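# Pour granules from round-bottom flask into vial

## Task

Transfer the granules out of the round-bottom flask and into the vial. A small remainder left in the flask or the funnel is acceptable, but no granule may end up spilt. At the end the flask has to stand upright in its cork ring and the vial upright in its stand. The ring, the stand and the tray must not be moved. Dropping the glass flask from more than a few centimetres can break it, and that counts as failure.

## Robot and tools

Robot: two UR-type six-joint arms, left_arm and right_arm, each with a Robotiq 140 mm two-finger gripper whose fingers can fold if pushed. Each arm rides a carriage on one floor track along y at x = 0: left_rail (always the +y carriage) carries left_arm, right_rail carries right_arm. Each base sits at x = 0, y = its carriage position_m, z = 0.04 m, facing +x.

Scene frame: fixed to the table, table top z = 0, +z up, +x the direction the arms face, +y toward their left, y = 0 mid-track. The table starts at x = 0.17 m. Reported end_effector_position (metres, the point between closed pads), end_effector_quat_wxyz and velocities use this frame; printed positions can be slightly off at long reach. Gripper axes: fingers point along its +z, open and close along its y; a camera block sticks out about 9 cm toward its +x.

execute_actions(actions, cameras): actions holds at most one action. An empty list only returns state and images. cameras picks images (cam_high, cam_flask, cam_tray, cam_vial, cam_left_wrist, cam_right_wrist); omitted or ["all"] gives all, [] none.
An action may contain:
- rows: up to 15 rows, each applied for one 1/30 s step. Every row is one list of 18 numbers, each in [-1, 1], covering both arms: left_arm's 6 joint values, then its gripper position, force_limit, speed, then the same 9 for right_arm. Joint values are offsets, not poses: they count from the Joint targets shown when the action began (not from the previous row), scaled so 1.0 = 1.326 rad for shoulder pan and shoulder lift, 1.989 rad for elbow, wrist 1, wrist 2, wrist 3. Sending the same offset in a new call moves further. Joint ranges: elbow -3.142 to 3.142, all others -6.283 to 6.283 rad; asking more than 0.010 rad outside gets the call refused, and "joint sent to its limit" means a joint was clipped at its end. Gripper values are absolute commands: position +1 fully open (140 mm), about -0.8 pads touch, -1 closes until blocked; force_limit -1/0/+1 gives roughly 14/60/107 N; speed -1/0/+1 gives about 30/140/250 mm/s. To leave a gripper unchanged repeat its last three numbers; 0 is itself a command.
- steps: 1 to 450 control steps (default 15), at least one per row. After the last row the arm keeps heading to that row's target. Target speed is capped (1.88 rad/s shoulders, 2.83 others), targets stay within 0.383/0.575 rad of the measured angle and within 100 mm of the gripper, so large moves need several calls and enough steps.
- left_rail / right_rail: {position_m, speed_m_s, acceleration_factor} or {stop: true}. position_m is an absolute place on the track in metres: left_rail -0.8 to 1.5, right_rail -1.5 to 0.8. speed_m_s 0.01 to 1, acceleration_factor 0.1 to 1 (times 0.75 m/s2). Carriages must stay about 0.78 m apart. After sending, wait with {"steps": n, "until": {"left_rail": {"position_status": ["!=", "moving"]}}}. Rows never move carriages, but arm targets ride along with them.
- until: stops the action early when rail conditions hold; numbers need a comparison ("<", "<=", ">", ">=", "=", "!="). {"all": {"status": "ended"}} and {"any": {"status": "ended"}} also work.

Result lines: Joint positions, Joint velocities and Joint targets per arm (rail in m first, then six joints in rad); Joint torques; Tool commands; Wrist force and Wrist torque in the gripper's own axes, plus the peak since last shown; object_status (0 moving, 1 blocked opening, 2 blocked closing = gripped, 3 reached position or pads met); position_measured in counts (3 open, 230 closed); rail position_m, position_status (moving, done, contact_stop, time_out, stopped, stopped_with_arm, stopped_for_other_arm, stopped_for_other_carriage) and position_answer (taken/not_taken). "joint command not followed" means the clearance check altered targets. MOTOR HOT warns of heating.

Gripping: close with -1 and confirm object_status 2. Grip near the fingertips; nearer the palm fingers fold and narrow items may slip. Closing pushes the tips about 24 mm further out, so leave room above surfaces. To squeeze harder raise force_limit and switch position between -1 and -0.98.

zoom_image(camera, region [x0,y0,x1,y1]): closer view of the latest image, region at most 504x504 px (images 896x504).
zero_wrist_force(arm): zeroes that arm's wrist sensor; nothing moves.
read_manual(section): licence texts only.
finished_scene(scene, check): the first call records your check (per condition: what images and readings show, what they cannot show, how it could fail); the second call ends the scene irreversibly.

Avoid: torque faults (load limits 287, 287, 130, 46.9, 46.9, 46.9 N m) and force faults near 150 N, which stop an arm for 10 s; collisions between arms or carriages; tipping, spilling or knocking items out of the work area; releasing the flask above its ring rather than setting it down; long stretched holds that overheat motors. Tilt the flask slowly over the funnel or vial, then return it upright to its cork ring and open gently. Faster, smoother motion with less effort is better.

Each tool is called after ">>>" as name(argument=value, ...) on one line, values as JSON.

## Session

Scene 1 is done. I start scene 2 with a look at the new arrangement.

>>> execute_actions(actions=[])

Scene clock: 0.00 s.
left_arm: end_effector_position=(+0.6290, +1.1759, +0.1760) position_measured=3 object_status=3 end_effector_quat_wxyz=(+0.000, +0.000, +1.000, +0.000) end_effector_velocity=(+0.000, +0.001, +0.000) end_effector_angular_velocity=(+0.001, -0.001, +0.001) | right_arm: end_effector_position=(+0.6290, -1.2021, +0.1760) position_measured=3 object_status=3 end_effector_quat_wxyz=(+0.000, +0.000, +1.000, +0.000) end_effector_velocity=(-0.001, +0.001, -0.001) end_effector_angular_velocity=(+0.000, +0.002, +0.001)
Joint positions: left_arm=[1.176 -0.281 -1.556 2.144 -2.158 -1.571 -0.281] | right_arm=[-1.202 -0.281 -1.556 2.144 -2.158 -1.571 -0.281]
Joint velocities: left_arm=[0 0.001 0 0 -0.001 0.001 0] | right_arm=[0 0.001 0.001 0 0.001 0 0]
Joint torques (N m): no reading
Wrist force (N): no reading
Wrist torque (N m): no reading
Wrist force, peak (N): no reading
Joint targets: left_arm=[1.176 -0.281 -1.556 2.144 -2.158 -1.571 -0.280] | right_arm=[-1.202 -0.280 -1.556 2.144 -2.158 -1.571 -0.280]
Tool commands: left_gripper/position=+1.0 left_gripper/force_limit=+1.0 left_gripper/speed=+1.0 right_gripper/position=+1.0 right_gripper/force_limit=+1.0 right_gripper/speed=+1.0
left_rail: position_m=1.176 position_status=done
right_rail: position_m=-1.202 position_status=done

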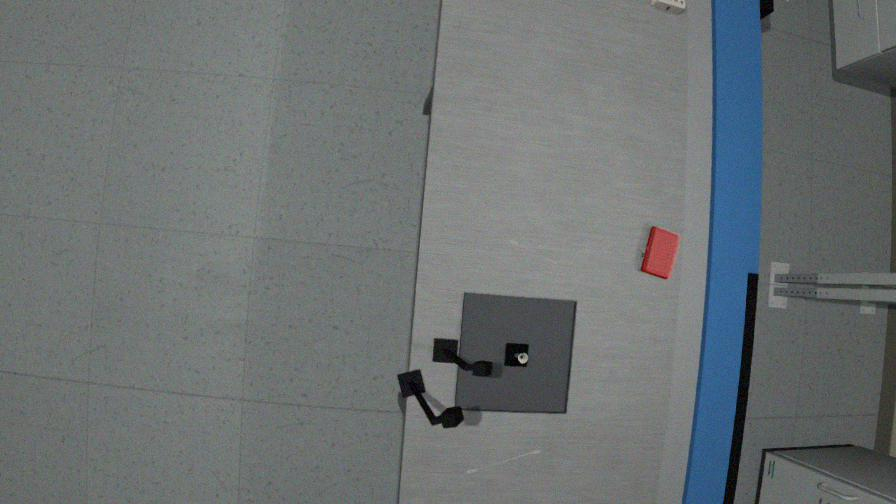

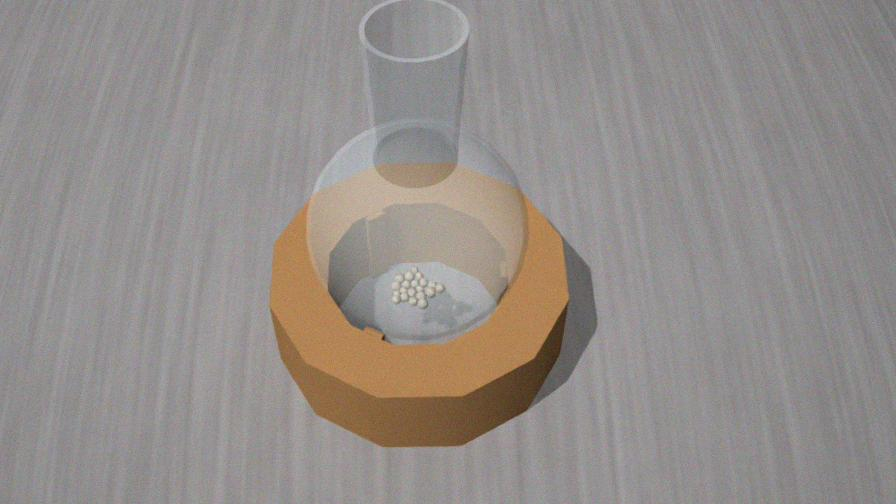

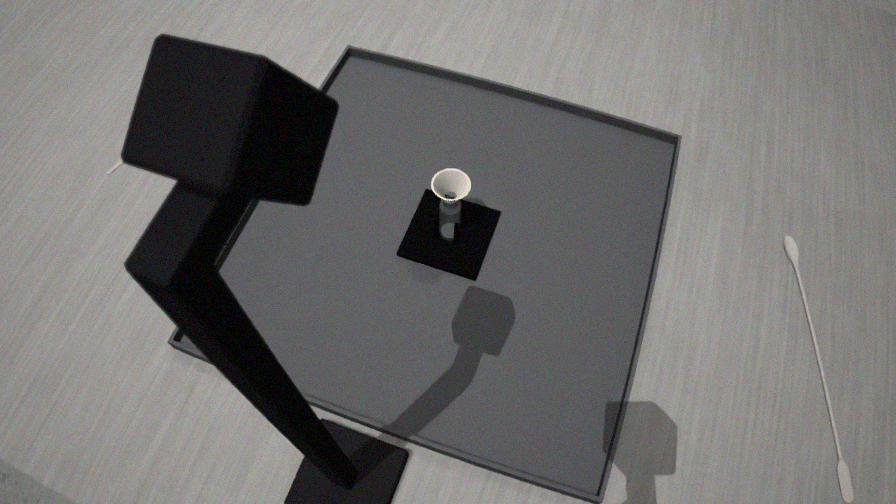

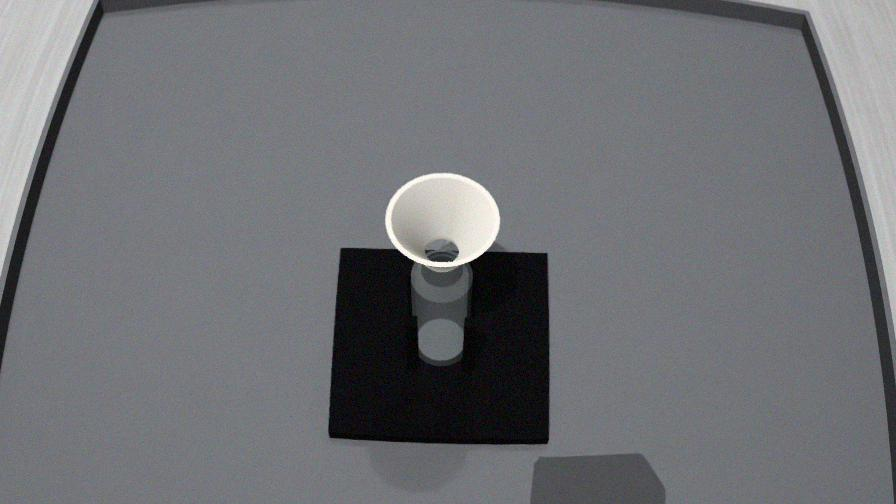

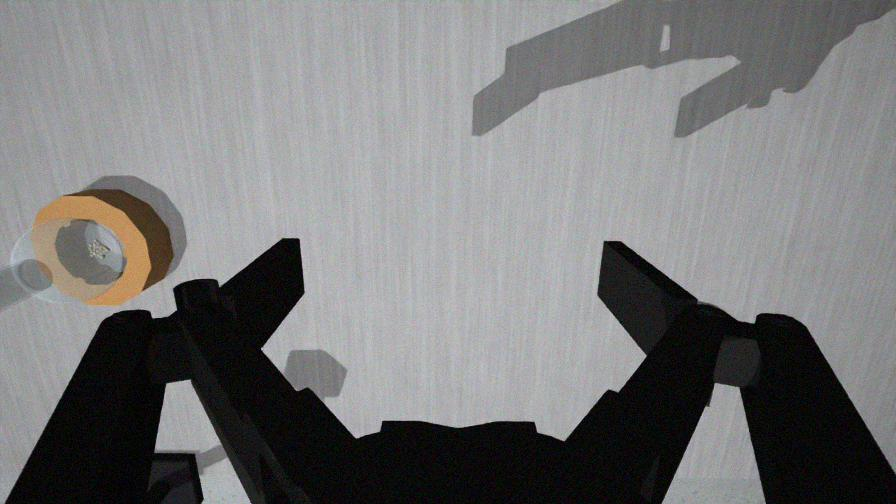

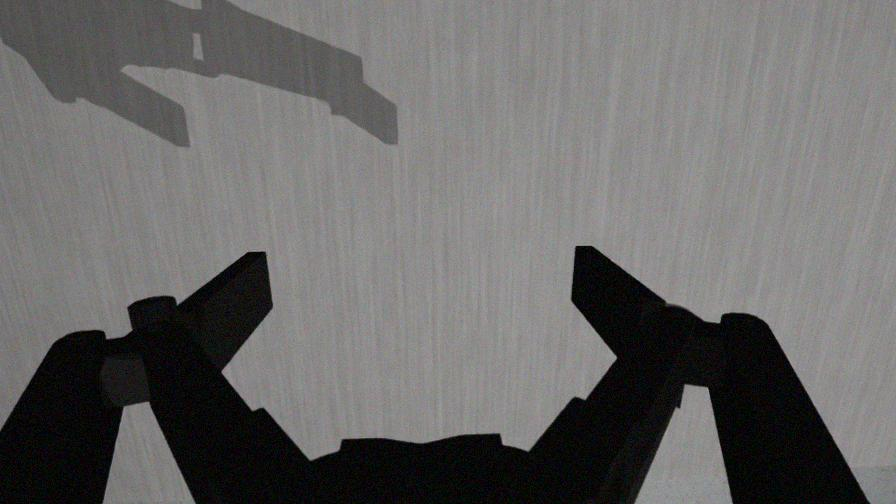

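>>> zoom_image(camera="cam_left_wrist", region=[0, 150, 220, 330])

>>> zoom_image(camera="cam_high", region=[392, 280, 702, 504])

Scaled by 2.291 from the camera's 896x504 image, which has a finer 1280x720 frame.

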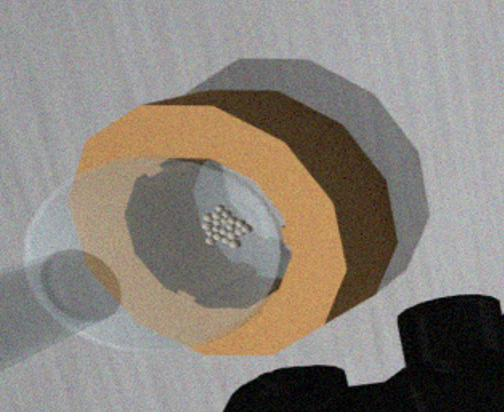

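Scaled by 1.626 from the camera's 896x504 image, which has a finer 1280x720 frame.

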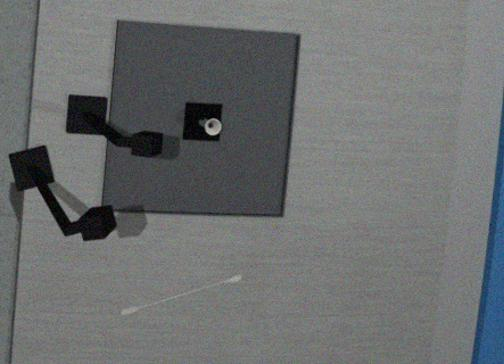

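>>> execute_actions(actions=[{"left_rail": {"position_m": 0.90}, "rows": [[0.0010,-0.0001,0,0,0.0039,0.0002,-0.1,-0.3,0,0,0,0,0,0,0,1,1,1],[0.0065,-0.0003,0,0,0.0156,0.0013,-0.1,-0.3,0,0,0,0,0,0,0,1,1,1],[0.0197,-0.0010,0,0,0.0352,0.0041,-0.1,-0.3,0,0,0,0,0,0,0,1,1,1],[0.0415,-0.0022,0.0003,0.0010,0.0625,0.0086,-0.1,-0.3,0,0,0,0,0,0,0,1,1,1],[0.0714,-0.0038,0.0019,0.0073,0.0977,0.0148,-0.1,-0.3,0,0,0,0,0,0,0,1,1,1],[0.1078,-0.0057,0.0055,0.0212,0.1408,0.0223,-0.1,-0.3,0,0,0,0,0,0,0,1,1,1],[0.1490,-0.0079,0.0112,0.0431,0.1877,0.0308,-0.1,-0.3,0,0,0,0,0,0,0,1,1,1],[0.1911,-0.0102,0.0185,0.0711,0.2346,0.0396,-0.1,-0.3,0,0,0,0,0,0,0,1,1,1],[0.2323,-0.0124,0.0267,0.1026,0.2815,0.0481,-0.1,-0.3,0,0,0,0,0,0,0,1,1,1],[0.2687,-0.0143,0.0348,0.1340,0.3285,0.0556,-0.1,-0.3,0,0,0,0,0,0,0,1,1,1],[0.2986,-0.0159,0.0421,0.1621,0.3754,0.0618,-0.1,-0.3,0,0,0,0,0,0,0,1,1,1],[0.3204,-0.0171,0.0478,0.1839,0.4223,0.0663,-0.1,-0.3,0,0,0,0,0,0,0,1,1,1],[0.3337,-0.0178,0.0514,0.1978,0.4692,0.0691,-0.1,-0.3,0,0,0,0,0,0,0,1,1,1],[0.3391,-0.0180,0.0530,0.2041,0.5162,0.0702,-0.1,-0.3,0,0,0,0,0,0,0,1,1,1],[0.3401,-0.0181,0.0533,0.2051,0.9708,0.0704,-0.1,-0.3,0,0,0,0,0,0,0,1,1,1]], "steps": 150, "until": {"any": {"status": "ended"}}}], cameras=["cam_left_wrist", "cam_flask"])

Scene clock: 504.20 s.
left_arm: end_effector_position=(+0.4377, +1.4642, +0.3392) position_measured=141 object_status=3 end_effector_quat_wxyz=(-0.174, +0.018, +0.796, +0.580) end_effector_velocity=(+0.000, +0.001, +0.002) end_effector_angular_velocity=(+0.004, +0.000, -0.001) | right_arm: end_effector_position=(+0.6290, -1.2021, +0.1760) position_measured=3 object_status=3 end_effector_quat_wxyz=(+0.000, +0.000, +1.000, +0.000) end_effector_velocity=(+0.000, +0.000, +0.000) end_effector_angular_velocity=(+0.000, +0.000, +0.000)
Joint positions: left_arm=[0.9 0.136 -1.579 2.241 -1.785 -0.3 -0.151] | right_arm=[-1.202 -0.281 -1.556 2.144 -2.158 -1.571 -0.281]
Joint velocities: left_arm=[0 0.001 0 0 0 0.005 0] | right_arm=[0 0 0 0.001 -0.001 0 -0.001]
Joint torques (N m): left_arm=[12.42 -53.38 -27.4 -2.1 5.28 2.94] | right_arm=[3.07 -44.26 -40.98 -4.4 0.68 0.43]
Wrist force (N): left_arm=[-0.9 -0.5 1.2] | right_arm=[0.1 -0.2 0.5]
Wrist torque (N m): left_arm=[0.03 0.13 -0.07] | right_arm=[-0.05 -0.01 0.00]
Wrist force, peak (N): left_arm=[-0.2 -5.0 0.6] | right_arm=[0.7 0.1 0.6]
Joint targets: left_arm=[0.900 0.136 -1.579 2.241 -1.785 -0.300 -0.151] | right_arm=[-1.202 -0.280 -1.556 2.144 -2.158 -1.571 -0.280]
left_rail: position_m=0.900 position_status=done
right_rail: position_m=-1.202 position_status=done
Images, in order (width x height): cam_flask 896x504, cam_left_wrist 896x504.

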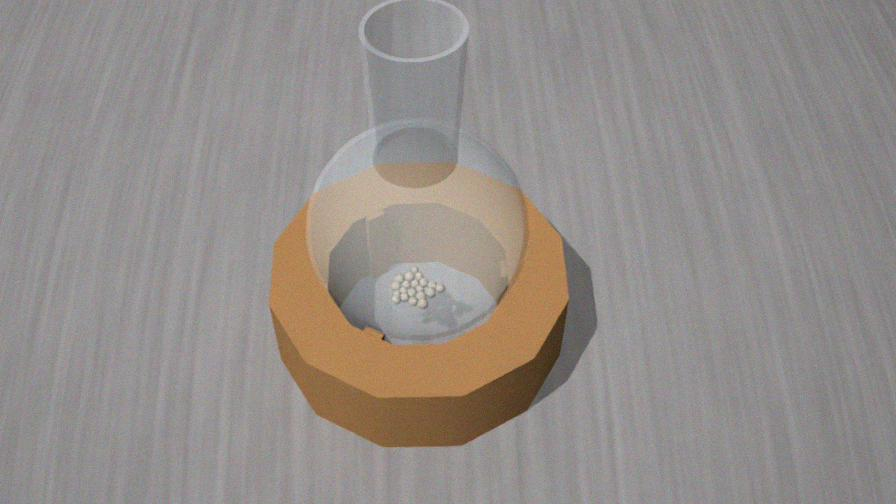

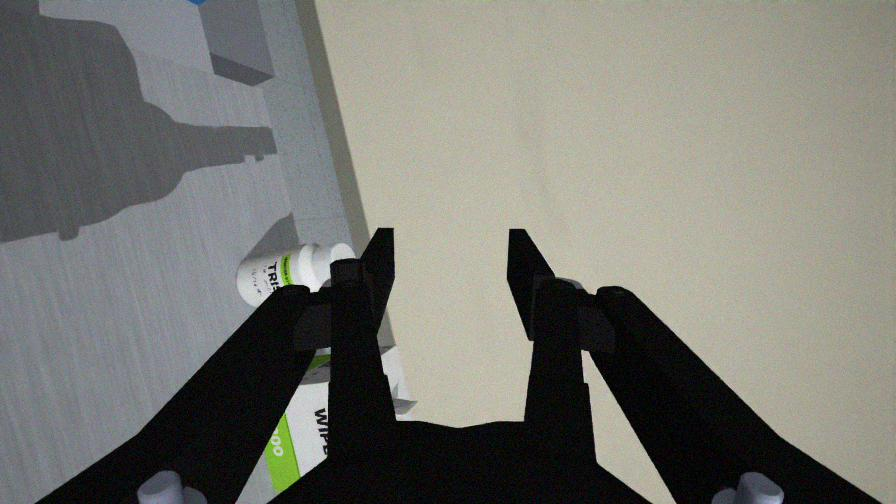

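>>> execute_actions(actions=[], cameras=["cam_flask", "cam_left_wrist"])

Scene clock: 543.23 s.
left_arm: end_effector_position=(+0.4377, +1.4643, +0.3393) position_measured=141 object_status=3 end_effector_quat_wxyz=(-0.174, +0.018, +0.796, +0.580) end_effector_velocity=(+0.001, +0.000, +0.000) end_effector_angular_velocity=(-0.001, +0.000, +0.000) | right_arm: end_effector_position=(+0.6290, -1.2021, +0.1760) position_measured=3 object_status=3 end_effector_quat_wxyz=(+0.000, +0.000, +1.000, +0.000) end_effector_velocity=(+0.001, +0.001, +0.001) end_effector_angular_velocity=(+0.000, -0.002, +0.002)
Joint positions: left_arm=[0.9 0.136 -1.579 2.241 -1.785 -0.3 -0.151] | right_arm=[-1.202 -0.281 -1.556 2.144 -2.158 -1.571 -0.281]
Joint velocities: left_arm=[0 0 0 -0.001 0 -0.001 0.001] | right_arm=[0 0.001 -0.001 -0.001 0 0 -0.001]
Joint torques (N m): left_arm=[10.05 -52.35 -35.48 -2.76 5.45 2.97] | right_arm=[2.14 -45.03 -41.28 -4.26 0.16 0.41]
Wrist force (N): left_arm=[-0.6 -0.2 1.5] | right_arm=[0.1 0.0 0.3]
Wrist torque (N m): left_arm=[0.10 0.08 -0.07] | right_arm=[0.00 -0.02 0.00]
Wrist force, peak (N): left_arm=[-0.7 -0.5 1.4] | right_arm=[0.1 0.1 0.7]
Joint targets: left_arm=[0.900 0.136 -1.579 2.241 -1.785 -0.300 -0.151] | right_arm=[-1.202 -0.280 -1.556 2.144 -2.158 -1.571 -0.280]
Tool commands: left_gripper/position=-0.1 left_gripper/force_limit=-0.3 left_gripper/speed=+0.0 right_gripper/position=+1.0 right_gripper/force_limit=+1.0 right_gripper/speed=+1.0
left_rail: position_m=0.900 position_status=done
right_rail: position_m=-1.202 position_status=done
Images, in order (width x height): cam_flask 896x504, cam_left_wrist 896x504.

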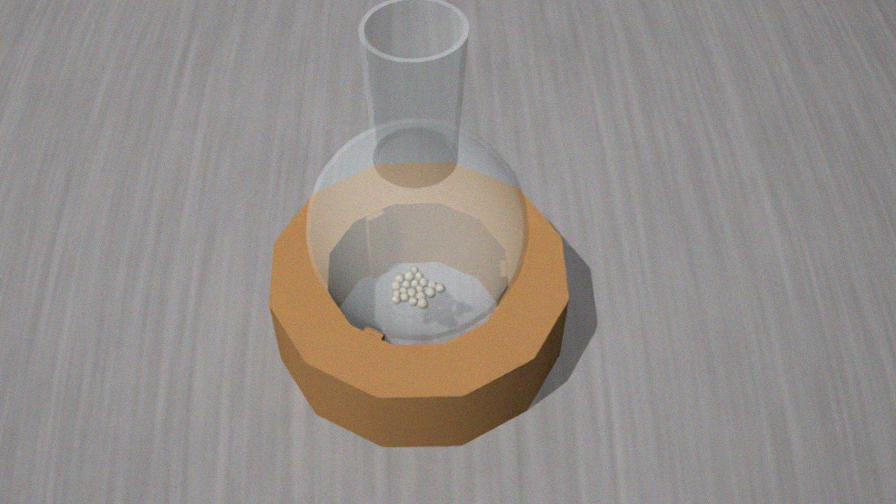

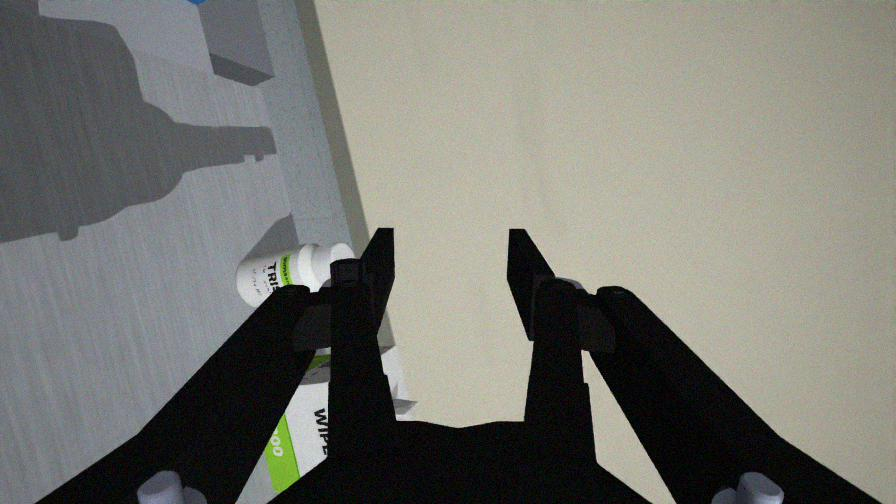

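>>> execute_actions(actions=[{"left_rail": {"position_m": 0.574}, "steps": 42, "rows": [[0.00091,-0.00004,0.00041,0.00498,0.012,0.00023,-0.2,-0.3,0,0,0,0,0,0,0,1,1,1],[0.00579,-0.00026,0.0026,0.01988,0.04,0.00144,-0.2,-0.3,0,0,0,0,0,0,0,1,1,1],[0.01768,-0.00081,0.00795,0.0447,0.082,0.0044,-0.2,-0.3,0,0,0,0,0,0,0,1,1,1],[0.0372,-0.0017,0.01671,0.07943,0.129,0.00926,-0.2,-0.3,0,0,0,0,0,0,0,1,1,1],[0.06403,-0.00292,0.02877,0.11914,0.176,0.01594,-0.2,-0.3,0,0,0,0,0,0,0,1,1,1],[0.09665,-0.00441,0.04343,0.15886,0.223,0.02406,-0.2,-0.3,0,0,0,0,0,0,0,1,1,1],[0.13355,-0.00609,0.06001,0.19857,0.27,0.03324,-0.2,-0.3,0,0,0,0,0,0,0,1,1,1],[0.17135,-0.00781,0.07699,0.23833,0.317,0.04266,-0.2,-0.3,0,0,0,0,0,0,0,1,1,1],[0.20825,-0.00949,0.09357,0.27804,0.364,0.05184,-0.2,-0.3,0,0,0,0,0,0,0,1,1,1],[0.24087,-0.01098,0.10823,0.31776,0.411,0.05996,-0.2,-0.3,0,0,0,0,0,0,0,1,1,1],[0.2677,-0.0122,0.12029,0.35747,0.458,0.06664,-0.2,-0.3,0,0,0,0,0,0,0,1,1,1],[0.28722,-0.01309,0.12905,0.39221,0.505,0.0715,-0.2,-0.3,0,0,0,0,0,0,0,1,1,1],[0.29911,-0.01364,0.1344,0.41702,0.552,0.07446,-0.2,-0.3,0,0,0,0,0,0,0,1,1,1],[0.30399,-0.01386,0.13659,0.43192,0.599,0.07567,-0.2,-0.3,0,0,0,0,0,0,0,1,1,1],[0.304897,-0.013916,0.136971,0.436912,1.0,0.075917,-0.2,-0.3,0,0,0,0,0,0,0,1,1,1]]}], cameras=["cam_left_wrist"])

Scene clock: 741.37 s.
left_arm: end_effector_position=(+0.5055, +1.0340, +0.2600) position_measured=154 object_status=3 end_effector_quat_wxyz=(-0.149, +0.691, +0.148, +0.691) end_effector_velocity=(+0.000, -0.001, +0.000) end_effector_angular_velocity=(+0.000, +0.001, -0.003) | right_arm: end_effector_position=(+0.6290, -1.2021, +0.1760) position_measured=3 object_status=3 end_effector_quat_wxyz=(+0.000, +0.000, +1.000, +0.000) end_effector_velocity=(-0.001, +0.000, -0.001) end_effector_angular_velocity=(-0.001, +0.002, +0.001)
Joint positions: left_arm=[0.574 0.541 -1.597 2.513 -0.916 1.688 0] | right_arm=[-1.202 -0.281 -1.556 2.144 -2.158 -1.571 -0.281]
Joint velocities: left_arm=[0 0 0 0 0 0.003 0.001] | right_arm=[0 0 0 0.001 0.001 -0.001 -0.001]
Joint torques (N m): left_arm=[12.5 -42.25 -19.13 -1.22 3.21 2.91] | right_arm=[1.71 -47.61 -39.84 -4.19 0.06 0.66]
Wrist force (N): left_arm=[-1.1 -0.7 1.1] | right_arm=[0.3 0.3 0.1]
Wrist torque (N m): left_arm=[0.08 0.09 -0.08] | right_arm=[0.07 -0.07 0.00]
Wrist force, peak (N): left_arm=[-2.1 -11.1 4.4] | right_arm=[0.4 0.4 0.6]
Joint targets: left_arm=[0.574 0.541 -1.597 2.513 -0.916 1.689 0.000] | right_arm=[-1.202 -0.280 -1.556 2.144 -2.158 -1.571 -0.280]
left_rail: position_m=0.574 position_status=done
right_rail: position_m=-1.202 position_status=done
Images, in order (width x height): cam_left_wrist 896x504.

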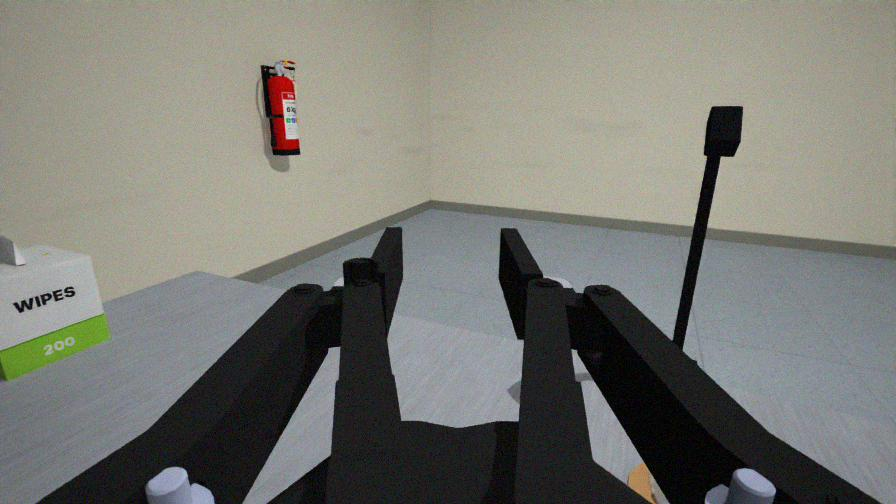

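>>> zoom_image(camera="cam_left_wrist", region=[480, 250, 760, 504])

Scaled by 1.800 from the camera's 896x504 image, which has a finer 1280x720 frame.

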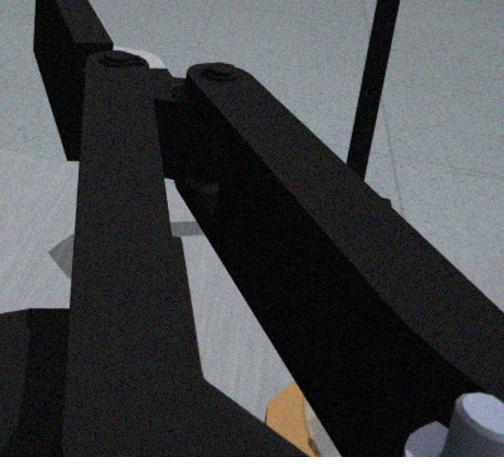

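>>> execute_actions(actions=[{"steps": 17, "rows": [[0,0.00045,0.00007,-0.00037,0.00064,0,-0.2,-0.3,0,0,0,0,0,0,0,1,1,1],[0,0.00284,0.00046,-0.00235,0.00403,0,-0.2,-0.3,0,0,0,0,0,0,0,1,1,1],[0,0.00866,0.00141,-0.00718,0.01231,0,-0.2,-0.3,0,0,0,0,0,0,0,1,1,1],[0,0.01821,0.00297,-0.01511,0.02589,0,-0.2,-0.3,0,0,0,0,0,0,0,1,1,1],[-0.0001,0.03135,0.00511,-0.026,0.04456,0,-0.2,-0.3,0,0,0,0,0,0,0,1,1,1],[-0.0001,0.04732,0.00771,-0.03925,0.06727,0,-0.2,-0.3,0,0,0,0,0,0,0,1,1,1],[-0.0002,0.06538,0.01065,-0.05424,0.09295,0,-0.2,-0.3,0,0,0,0,0,0,0,1,1,1],[-0.0002,0.08389,0.01366,-0.06959,0.11926,0,-0.2,-0.3,0,0,0,0,0,0,0,1,1,1],[-0.0003,0.10196,0.0166,-0.08457,0.14494,0,-0.2,-0.3,0,0,0,0,0,0,0,1,1,1],[-0.0003,0.11793,0.0192,-0.09782,0.16765,0,-0.2,-0.3,0,0,0,0,0,0,0,1,1,1],[-0.0003,0.13107,0.02134,-0.10872,0.18632,0,-0.2,-0.3,0,0,0,0,0,0,0,1,1,1],[-0.0004,0.14062,0.0229,-0.11665,0.1999,0,-0.2,-0.3,0,0,0,0,0,0,0,1,1,1],[-0.0004,0.14644,0.02385,-0.12148,0.20818,0,-0.2,-0.3,0,0,0,0,0,0,0,1,1,1],[-0.0004,0.14883,0.02424,-0.12346,0.21158,0,-0.2,-0.3,0,0,0,0,0,0,0,1,1,1],[-0.0004,0.149278,0.02431,-0.123828,0.212212,0,-0.2,-0.3,0,0,0,0,0,0,0,1,1,1]]}], cameras=["cam_left_wrist", "cam_flask"])

Scene clock: 762.07 s.
left_arm: end_effector_position=(+0.5355, +0.8941, +0.1801) position_measured=154 object_status=3 end_effector_quat_wxyz=(+0.000, +0.707, +0.000, +0.707) end_effector_velocity=(+0.000, -0.001, +0.000) end_effector_angular_velocity=(+0.000, +0.000, -0.002) | right_arm: end_effector_position=(+0.6290, -1.2021, +0.1760) position_measured=3 object_status=3 end_effector_quat_wxyz=(+0.000, +0.000, +1.000, +0.000) end_effector_velocity=(+0.000, +0.001, +0.000) end_effector_angular_velocity=(+0.001, +0.000, +0.000)
Joint positions: left_arm=[0.574 0.54 -1.399 2.562 -1.163 2.11 0] | right_arm=[-1.202 -0.281 -1.556 2.144 -2.158 -1.571 -0.281]
Joint velocities: left_arm=[0 0 0.001 0 -0.001 0.002 0] | right_arm=[0 0 -0.001 0 0.001 0.001 0]
Joint torques (N m): left_arm=[-10.15 -22.39 -8.79 -4.54 2.39 2.82] | right_arm=[-2.14 -44.67 -40.59 -3.79 0.5 0.71]
Wrist force (N): left_arm=[-2.0 -1.0 1.2] | right_arm=[0.4 -0.4 0.1]
Wrist torque (N m): left_arm=[-0.04 0.33 -0.05] | right_arm=[-0.09 -0.08 0.00]
Wrist force, peak (N): left_arm=[-3.6 0.4 1.5] | right_arm=[0.7 0.3 0.5]
Joint targets: left_arm=[0.574 0.540 -1.399 2.562 -1.163 2.111 0.000] | right_arm=[-1.202 -0.280 -1.556 2.144 -2.158 -1.571 -0.280]
left_rail: position_m=0.574 position_status=done
right_rail: position_m=-1.202 position_status=done
Images, in order (width x height): cam_flask 896x504, cam_left_wrist 896x504.

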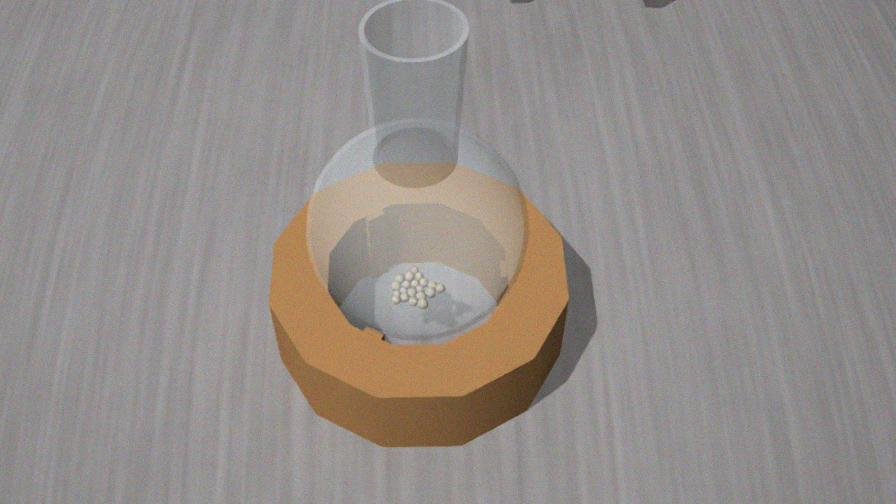

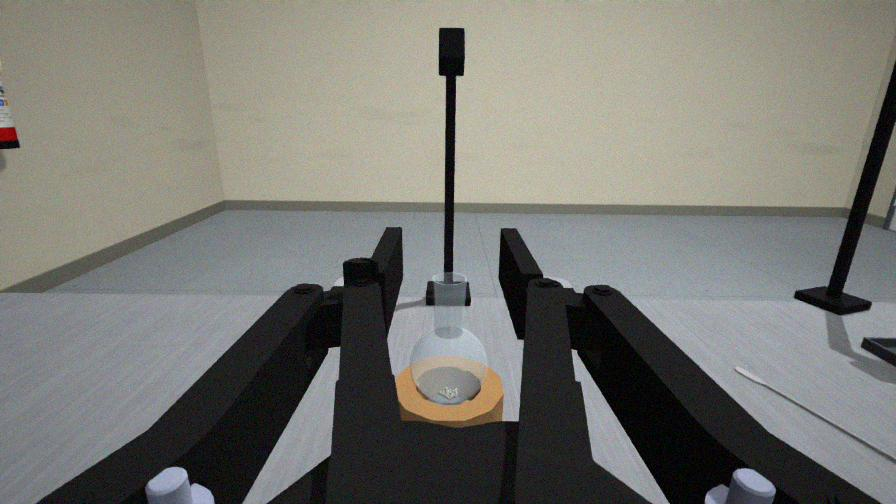

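>>> zoom_image(camera="cam_left_wrist", region=[390, 250, 510, 440])

>>> zoom_image(camera="cam_left_wrist", region=[420, 260, 480, 350])

Scaled by 2.653 from the camera's 896x504 image, which has a finer 1280x720 frame.

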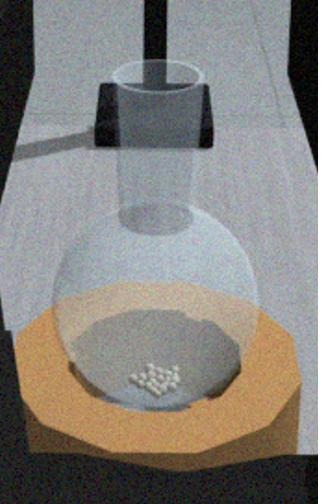

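Scaled by 5.600 from the camera's 896x504 image, which has a finer 1280x720 frame.

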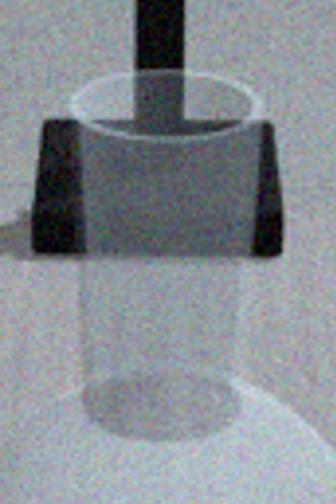

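>>> execute_actions(actions=[{"steps": 30, "rows": [[-0.00029,0.00061,-0.00017,-0.00024,-0.00019,0,-0.2,-0.3,-0.8,0,0,0,0,0,0,1,1,1],[-0.00183,0.00386,-0.00105,-0.00152,-0.00122,0,-0.2,-0.3,-0.8,0,0,0,0,0,0,1,1,1],[-0.00559,0.01177,-0.00321,-0.00464,-0.00373,0,-0.2,-0.3,-0.8,0,0,0,0,0,0,1,1,1],[-0.01176,0.02476,-0.00674,-0.00976,-0.00784,0,-0.2,-0.3,-0.8,0,0,0,0,0,0,1,1,1],[-0.02024,0.04262,-0.01161,-0.0168,-0.01349,0,-0.2,-0.3,-0.8,0,0,0,0,0,0,1,1,1],[-0.03055,0.06433,-0.01752,-0.02537,-0.02037,0,-0.2,-0.3,-0.8,0,0,0,0,0,0,1,1,1],[-0.04221,0.08889,-0.02421,-0.03505,-0.02814,0,-0.2,-0.3,-0.8,0,0,0,0,0,0,1,1,1],[-0.05416,0.11405,-0.03107,-0.04497,-0.0361,0,-0.2,-0.3,-0.8,0,0,0,0,0,0,1,1,1],[-0.06582,0.13861,-0.03775,-0.05465,-0.04388,0,-0.2,-0.3,-0.8,0,0,0,0,0,0,1,1,1],[-0.07613,0.16032,-0.04367,-0.06321,-0.05075,0,-0.2,-0.3,-0.8,0,0,0,0,0,0,1,1,1],[-0.08461,0.17818,-0.04853,-0.07025,-0.05641,0,-0.2,-0.3,-0.8,0,0,0,0,0,0,1,1,1],[-0.09078,0.19117,-0.05207,-0.07538,-0.06052,0,-0.2,-0.3,-0.8,0,0,0,0,0,0,1,1,1],[-0.09454,0.19908,-0.05423,-0.0785,-0.06302,0,-0.2,-0.3,-0.8,0,0,0,0,0,0,1,1,1],[-0.09608,0.20233,-0.05511,-0.07978,-0.06405,0,-0.2,-0.3,-0.8,0,0,0,0,0,0,1,1,1],[-0.096367,0.202938,-0.055277,-0.080016,-0.064244,0,-1,-0.3,-0.8,0,0,0,0,0,0,1,1,1]]}], cameras=["cam_left_wrist", "cam_flask"])

Scene clock: 852.80 s.
left_arm: end_effector_position=(+0.6393, +0.8949, +0.1013) position_measured=198 object_status=0 end_effector_quat_wxyz=(+0.000, +0.707, +0.000, +0.707) end_effector_velocity=(+0.001, +0.000, -0.001) end_effector_angular_velocity=(+0.000, +0.000, +0.000) | right_arm: end_effector_position=(+0.6290, -1.2021, +0.1760) position_measured=3 object_status=3 end_effector_quat_wxyz=(+0.000, +0.000, +1.000, +0.000) end_effector_velocity=(-0.001, +0.001, -0.001) end_effector_angular_velocity=(+0.000, +0.001, +0.001)
Joint positions: left_arm=[0.574 0.412 -1.13 2.452 -1.322 1.983 0] | right_arm=[-1.202 -0.281 -1.556 2.144 -2.158 -1.571 -0.281]
Joint velocities: left_arm=[0 0 0.002 -0.001 -0.001 0 0] | right_arm=[0 0.001 -0.001 0.002 -0.001 0 0]
Joint torques (N m): left_arm=[-13.36 -36.67 -22.63 -3.13 -3.11 2.75] | right_arm=[-0.17 -43.6 -41.15 -4.01 -0.01 1.21]
Wrist force (N): left_arm=[2.6 -0.2 -0.5] | right_arm=[0.1 0.2 0.5]
Wrist torque (N m): left_arm=[-0.07 0.35 -0.04] | right_arm=[0.04 -0.02 0.00]
Wrist force, peak (N): left_arm=[-3.6 -1.2 3.6] | right_arm=[0.7 0.1 0.4]
Joint targets: left_arm=[0.574 0.412 -1.130 2.452 -1.322 1.983 0.000] | right_arm=[-1.202 -0.280 -1.556 2.144 -2.158 -1.571 -0.280]
left_rail: position_m=0.574 position_status=done
right_rail: position_m=-1.202 position_status=done
Images, in order (width x height): cam_flask 896x504, cam_left_wrist 896x504.

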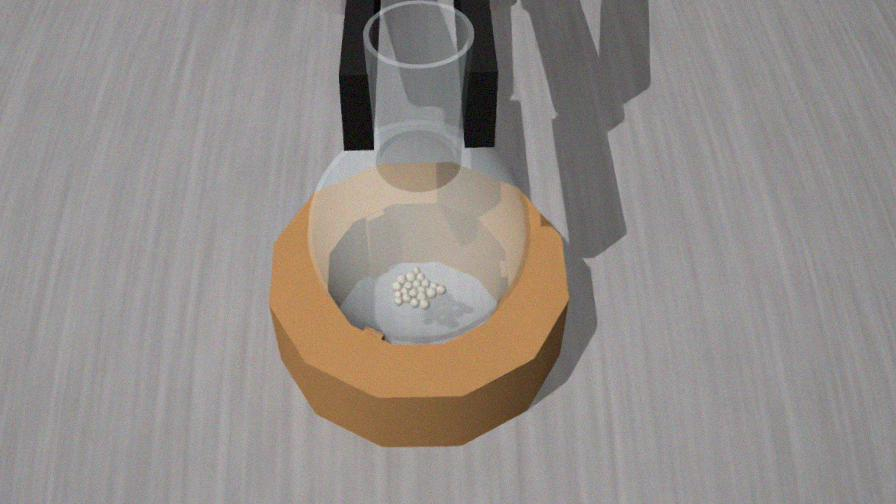

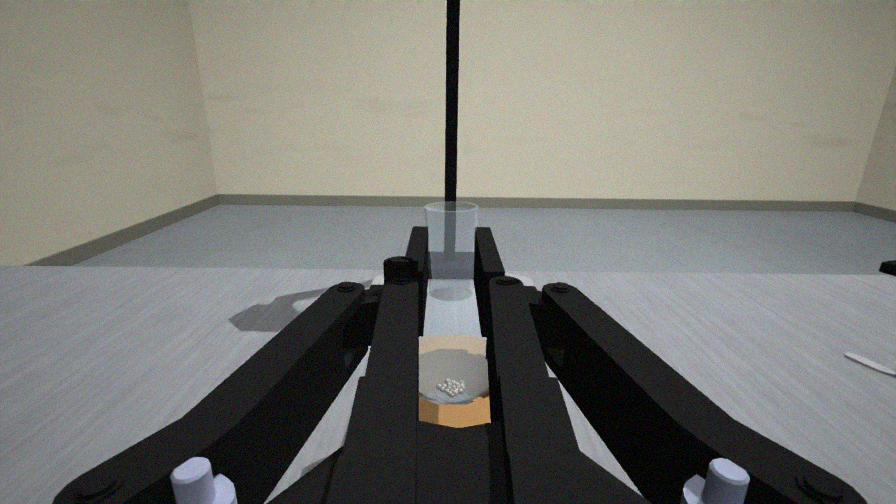

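>>> execute_actions(actions=[], cameras=["cam_left_wrist"])

>>> zoom_image(camera="cam_left_wrist", region=[410, 190, 500, 300])

Scene clock: 865.73 s.
left_arm: end_effector_position=(+0.6394, +0.8949, +0.1012) position_measured=198 object_status=2 end_effector_quat_wxyz=(+0.000, +0.707, +0.000, +0.707) end_effector_velocity=(+0.000, +0.000, +0.000) end_effector_angular_velocity=(-0.002, -0.001, +0.000) | right_arm: end_effector_position=(+0.6290, -1.2021, +0.1760) position_measured=3 object_status=3 end_effector_quat_wxyz=(+0.000, +0.000, +1.000, +0.000) end_effector_velocity=(+0.000, +0.000, +0.000) end_effector_angular_velocity=(+0.000, +0.000, +0.000)
Joint positions: left_arm=[0.574 0.412 -1.13 2.452 -1.322 1.983 0] | right_arm=[-1.202 -0.281 -1.556 2.144 -2.158 -1.571 -0.281]
Joint velocities: left_arm=[0 -0.001 0 0 0 -0.001 -0.002] | right_arm=[0 0 0 0 0 0 0]
Joint torques (N m): left_arm=[-9.64 -37.24 -13.19 -1.63 -2.88 2.78] | right_arm=[2.42 -46.6 -41.35 -3.8 0.18 0.83]
Wrist force (N): left_arm=[4.4 0.0 -0.5] | right_arm=[0.4 0.1 0.3]
Wrist torque (N m): left_arm=[-0.07 0.27 -0.04] | right_arm=[0.01 -0.08 0.00]
Wrist force, peak (N): left_arm=[4.6 0.1 -0.9] | right_arm=[0.2 0.1 0.8]
Joint targets: left_arm=[0.574 0.412 -1.130 2.452 -1.322 1.983 0.000] | right_arm=[-1.202 -0.280 -1.556 2.144 -2.158 -1.571 -0.280]
Tool commands: left_gripper/position=-1.0 left_gripper/force_limit=-0.3 left_gripper/speed=-0.8 right_gripper/position=+1.0 right_gripper/force_limit=+1.0 right_gripper/speed=+1.0
left_rail: position_m=0.574 position_status=done
right_rail: position_m=-1.202 position_status=done
Images, in order (width x height): cam_left_wrist 896x504.

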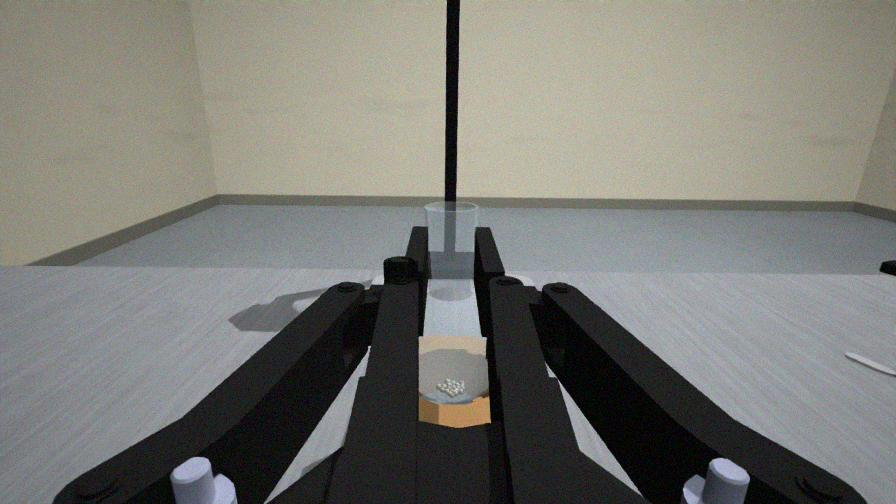

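Scaled by 4.582 from the camera's 896x504 image, which has a finer 1280x720 frame.

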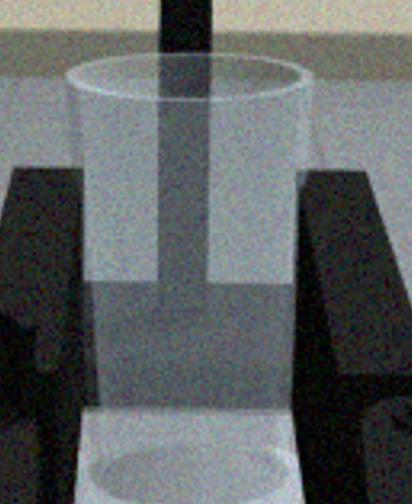

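>>> execute_actions(actions=[], cameras=["cam_flask"])

>>> zoom_image(camera="cam_flask", region=[320, 0, 520, 210])

Scene clock: 891.60 s.
left_arm: end_effector_position=(+0.6394, +0.8949, +0.1012) position_measured=198 object_status=2 end_effector_quat_wxyz=(+0.000, +0.707, +0.000, +0.707) end_effector_velocity=(+0.000, +0.001, +0.000) end_effector_angular_velocity=(+0.000, +0.000, +0.001) | right_arm: end_effector_position=(+0.6290, -1.2021, +0.1760) position_measured=3 object_status=3 end_effector_quat_wxyz=(+0.000, +0.000, +1.000, +0.000) end_effector_velocity=(-0.001, +0.000, +0.000) end_effector_angular_velocity=(+0.000, +0.001, +0.000)
Joint positions: left_arm=[0.574 0.412 -1.13 2.452 -1.322 1.983 0] | right_arm=[-1.202 -0.281 -1.556 2.144 -2.158 -1.571 -0.281]
Joint velocities: left_arm=[0 0.001 0 0 0 -0.001 0] | right_arm=[0 0 -0.001 0 0.001 -0.001 0.001]
Joint torques (N m): left_arm=[-9.97 -38.43 -3.73 -0.41 -2.48 2.62] | right_arm=[1.72 -46.04 -40.56 -4.49 0.42 1.08]
Wrist force (N): left_arm=[4.4 -0.3 -0.9] | right_arm=[0.3 0.0 0.2]
Wrist torque (N m): left_arm=[-0.11 0.25 -0.05] | right_arm=[0.00 -0.07 0.00]
Wrist force, peak (N): left_arm=[4.6 -0.3 -0.7] | right_arm=[0.7 0.3 0.6]
Joint targets: left_arm=[0.574 0.412 -1.130 2.452 -1.322 1.983 0.000] | right_arm=[-1.202 -0.280 -1.556 2.144 -2.158 -1.571 -0.280]
Tool commands: left_gripper/position=-1.0 left_gripper/force_limit=-0.3 left_gripper/speed=-0.8 right_gripper/position=+1.0 right_gripper/force_limit=+1.0 right_gripper/speed=+1.0
left_rail: position_m=0.574 position_status=done
right_rail: position_m=-1.202 position_status=done
Images, in order (width x height): cam_flask 896x504.

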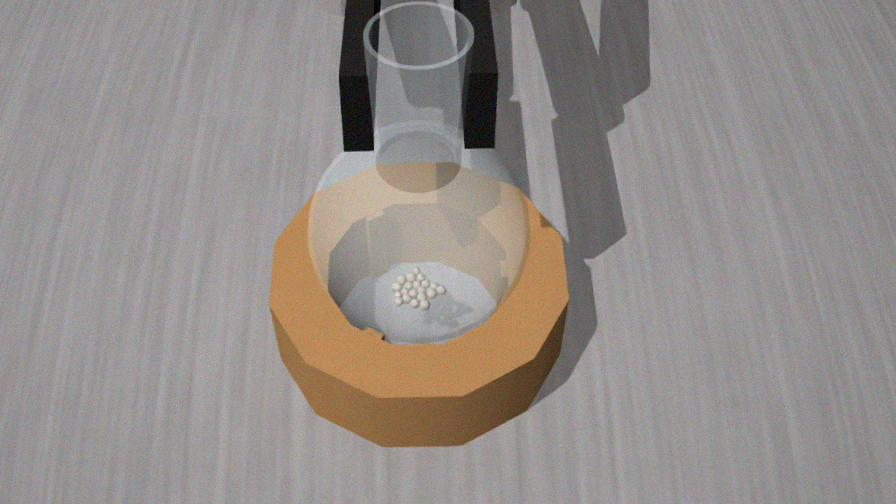

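Scaled by 2.400 from the camera's 896x504 image, which has a finer 1280x720 frame.

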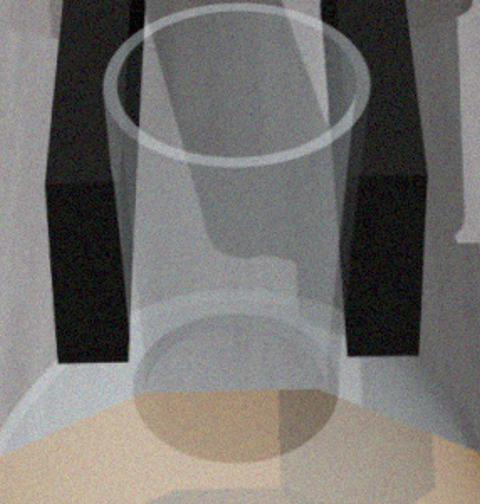

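>>> zoom_image(camera="cam_flask", region=[335, 50, 405, 160])

>>> zoom_image(camera="cam_flask", region=[435, 50, 505, 160])

Scaled by 4.582 from the camera's 896x504 image, which has a finer 1280x720 frame.

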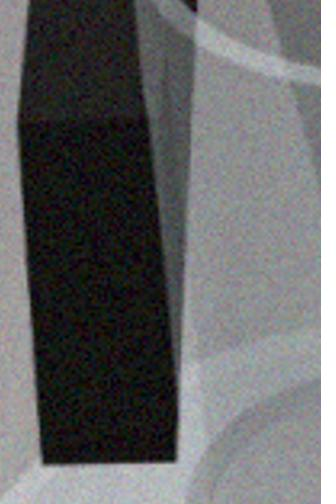

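Scaled by 4.582 from the camera's 896x504 image, which has a finer 1280x720 frame.

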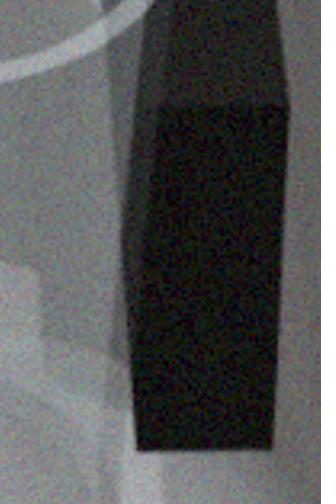

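>>> execute_actions(actions=[], cameras=["cam_high", "cam_tray", "cam_vial"])

Scene clock: 1010.37 s.
left_arm: end_effector_position=(+0.6394, +0.8949, +0.1012) position_measured=198 object_status=2 end_effector_quat_wxyz=(+0.000, +0.707, +0.000, +0.707) end_effector_velocity=(+0.000, +0.000, +0.000) end_effector_angular_velocity=(-0.002, -0.001, +0.000) | right_arm: end_effector_position=(+0.6290, -1.2021, +0.1760) position_measured=3 object_status=3 end_effector_quat_wxyz=(+0.000, +0.000, +1.000, +0.000) end_effector_velocity=(-0.001, +0.001, -0.001) end_effector_angular_velocity=(+0.001, +0.002, +0.001)
Joint positions: left_arm=[0.574 0.412 -1.13 2.452 -1.322 1.983 0] | right_arm=[-1.202 -0.281 -1.556 2.144 -2.158 -1.571 -0.281]
Joint velocities: left_arm=[0 0 0 -0.001 0 0 -0.002] | right_arm=[0 0.001 0.001 0.001 0 0 0]
Joint torques (N m): left_arm=[-0.51 -41.85 -5.38 -0.35 -1.55 2.36] | right_arm=[2.14 -44.03 -40.97 -3.94 -0.05 1.63]
Wrist force (N): left_arm=[4.1 -0.4 -0.7] | right_arm=[0.1 0.0 0.4]
Wrist torque (N m): left_arm=[-0.12 0.26 -0.03] | right_arm=[-0.01 -0.01 0.00]
Wrist force, peak (N): left_arm=[4.7 -0.2 -1.0] | right_arm=[0.6 -0.2 0.6]
Joint targets: left_arm=[0.574 0.412 -1.130 2.452 -1.322 1.983 0.000] | right_arm=[-1.202 -0.280 -1.556 2.144 -2.158 -1.571 -0.280]
Tool commands: left_gripper/position=-1.0 left_gripper/force_limit=-0.3 left_gripper/speed=-0.8 right_gripper/position=+1.0 right_gripper/force_limit=+1.0 right_gripper/speed=+1.0
left_rail: position_m=0.574 position_status=done
right_rail: position_m=-1.202 position_status=done
Images, in order (width x height): cam_high 896x504, cam_tray 896x504, cam_vial 896x504.

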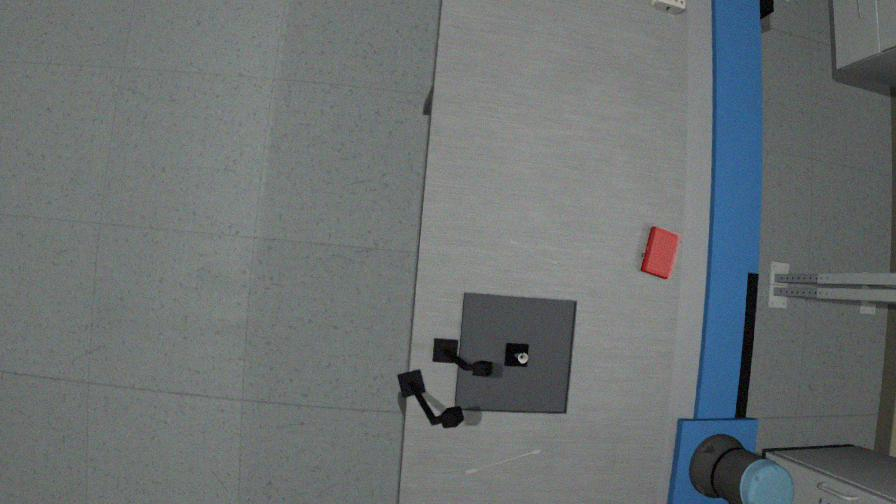

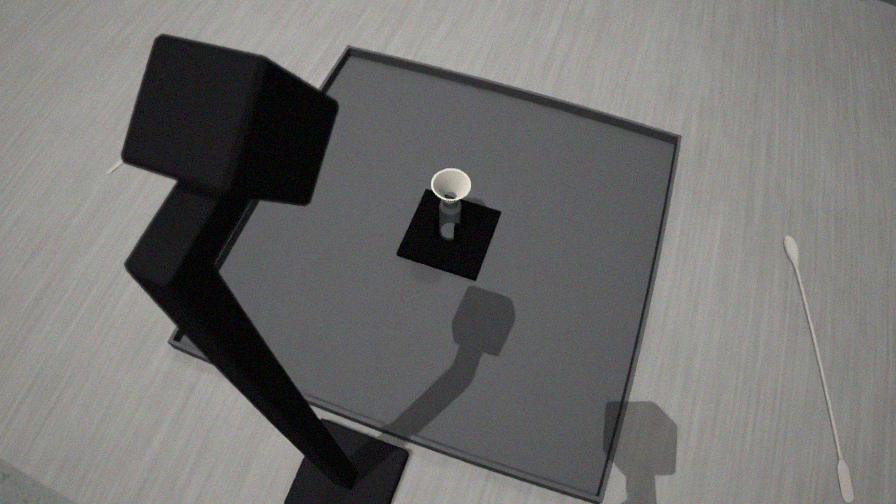

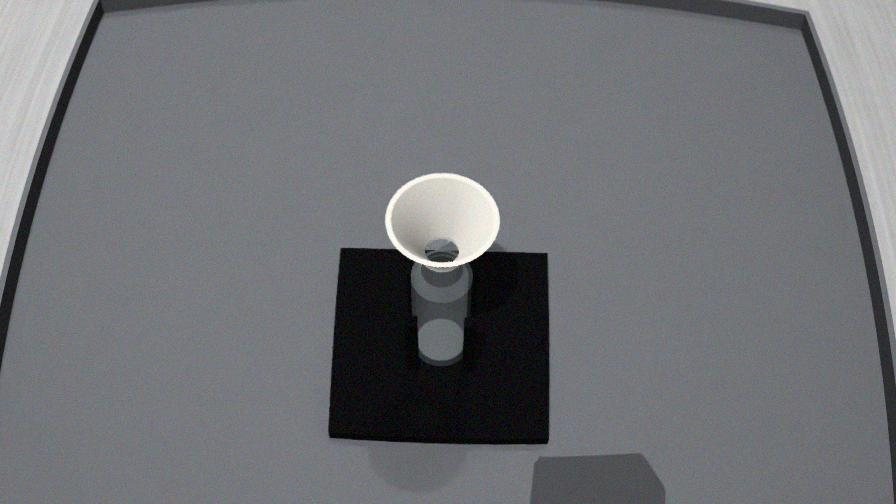

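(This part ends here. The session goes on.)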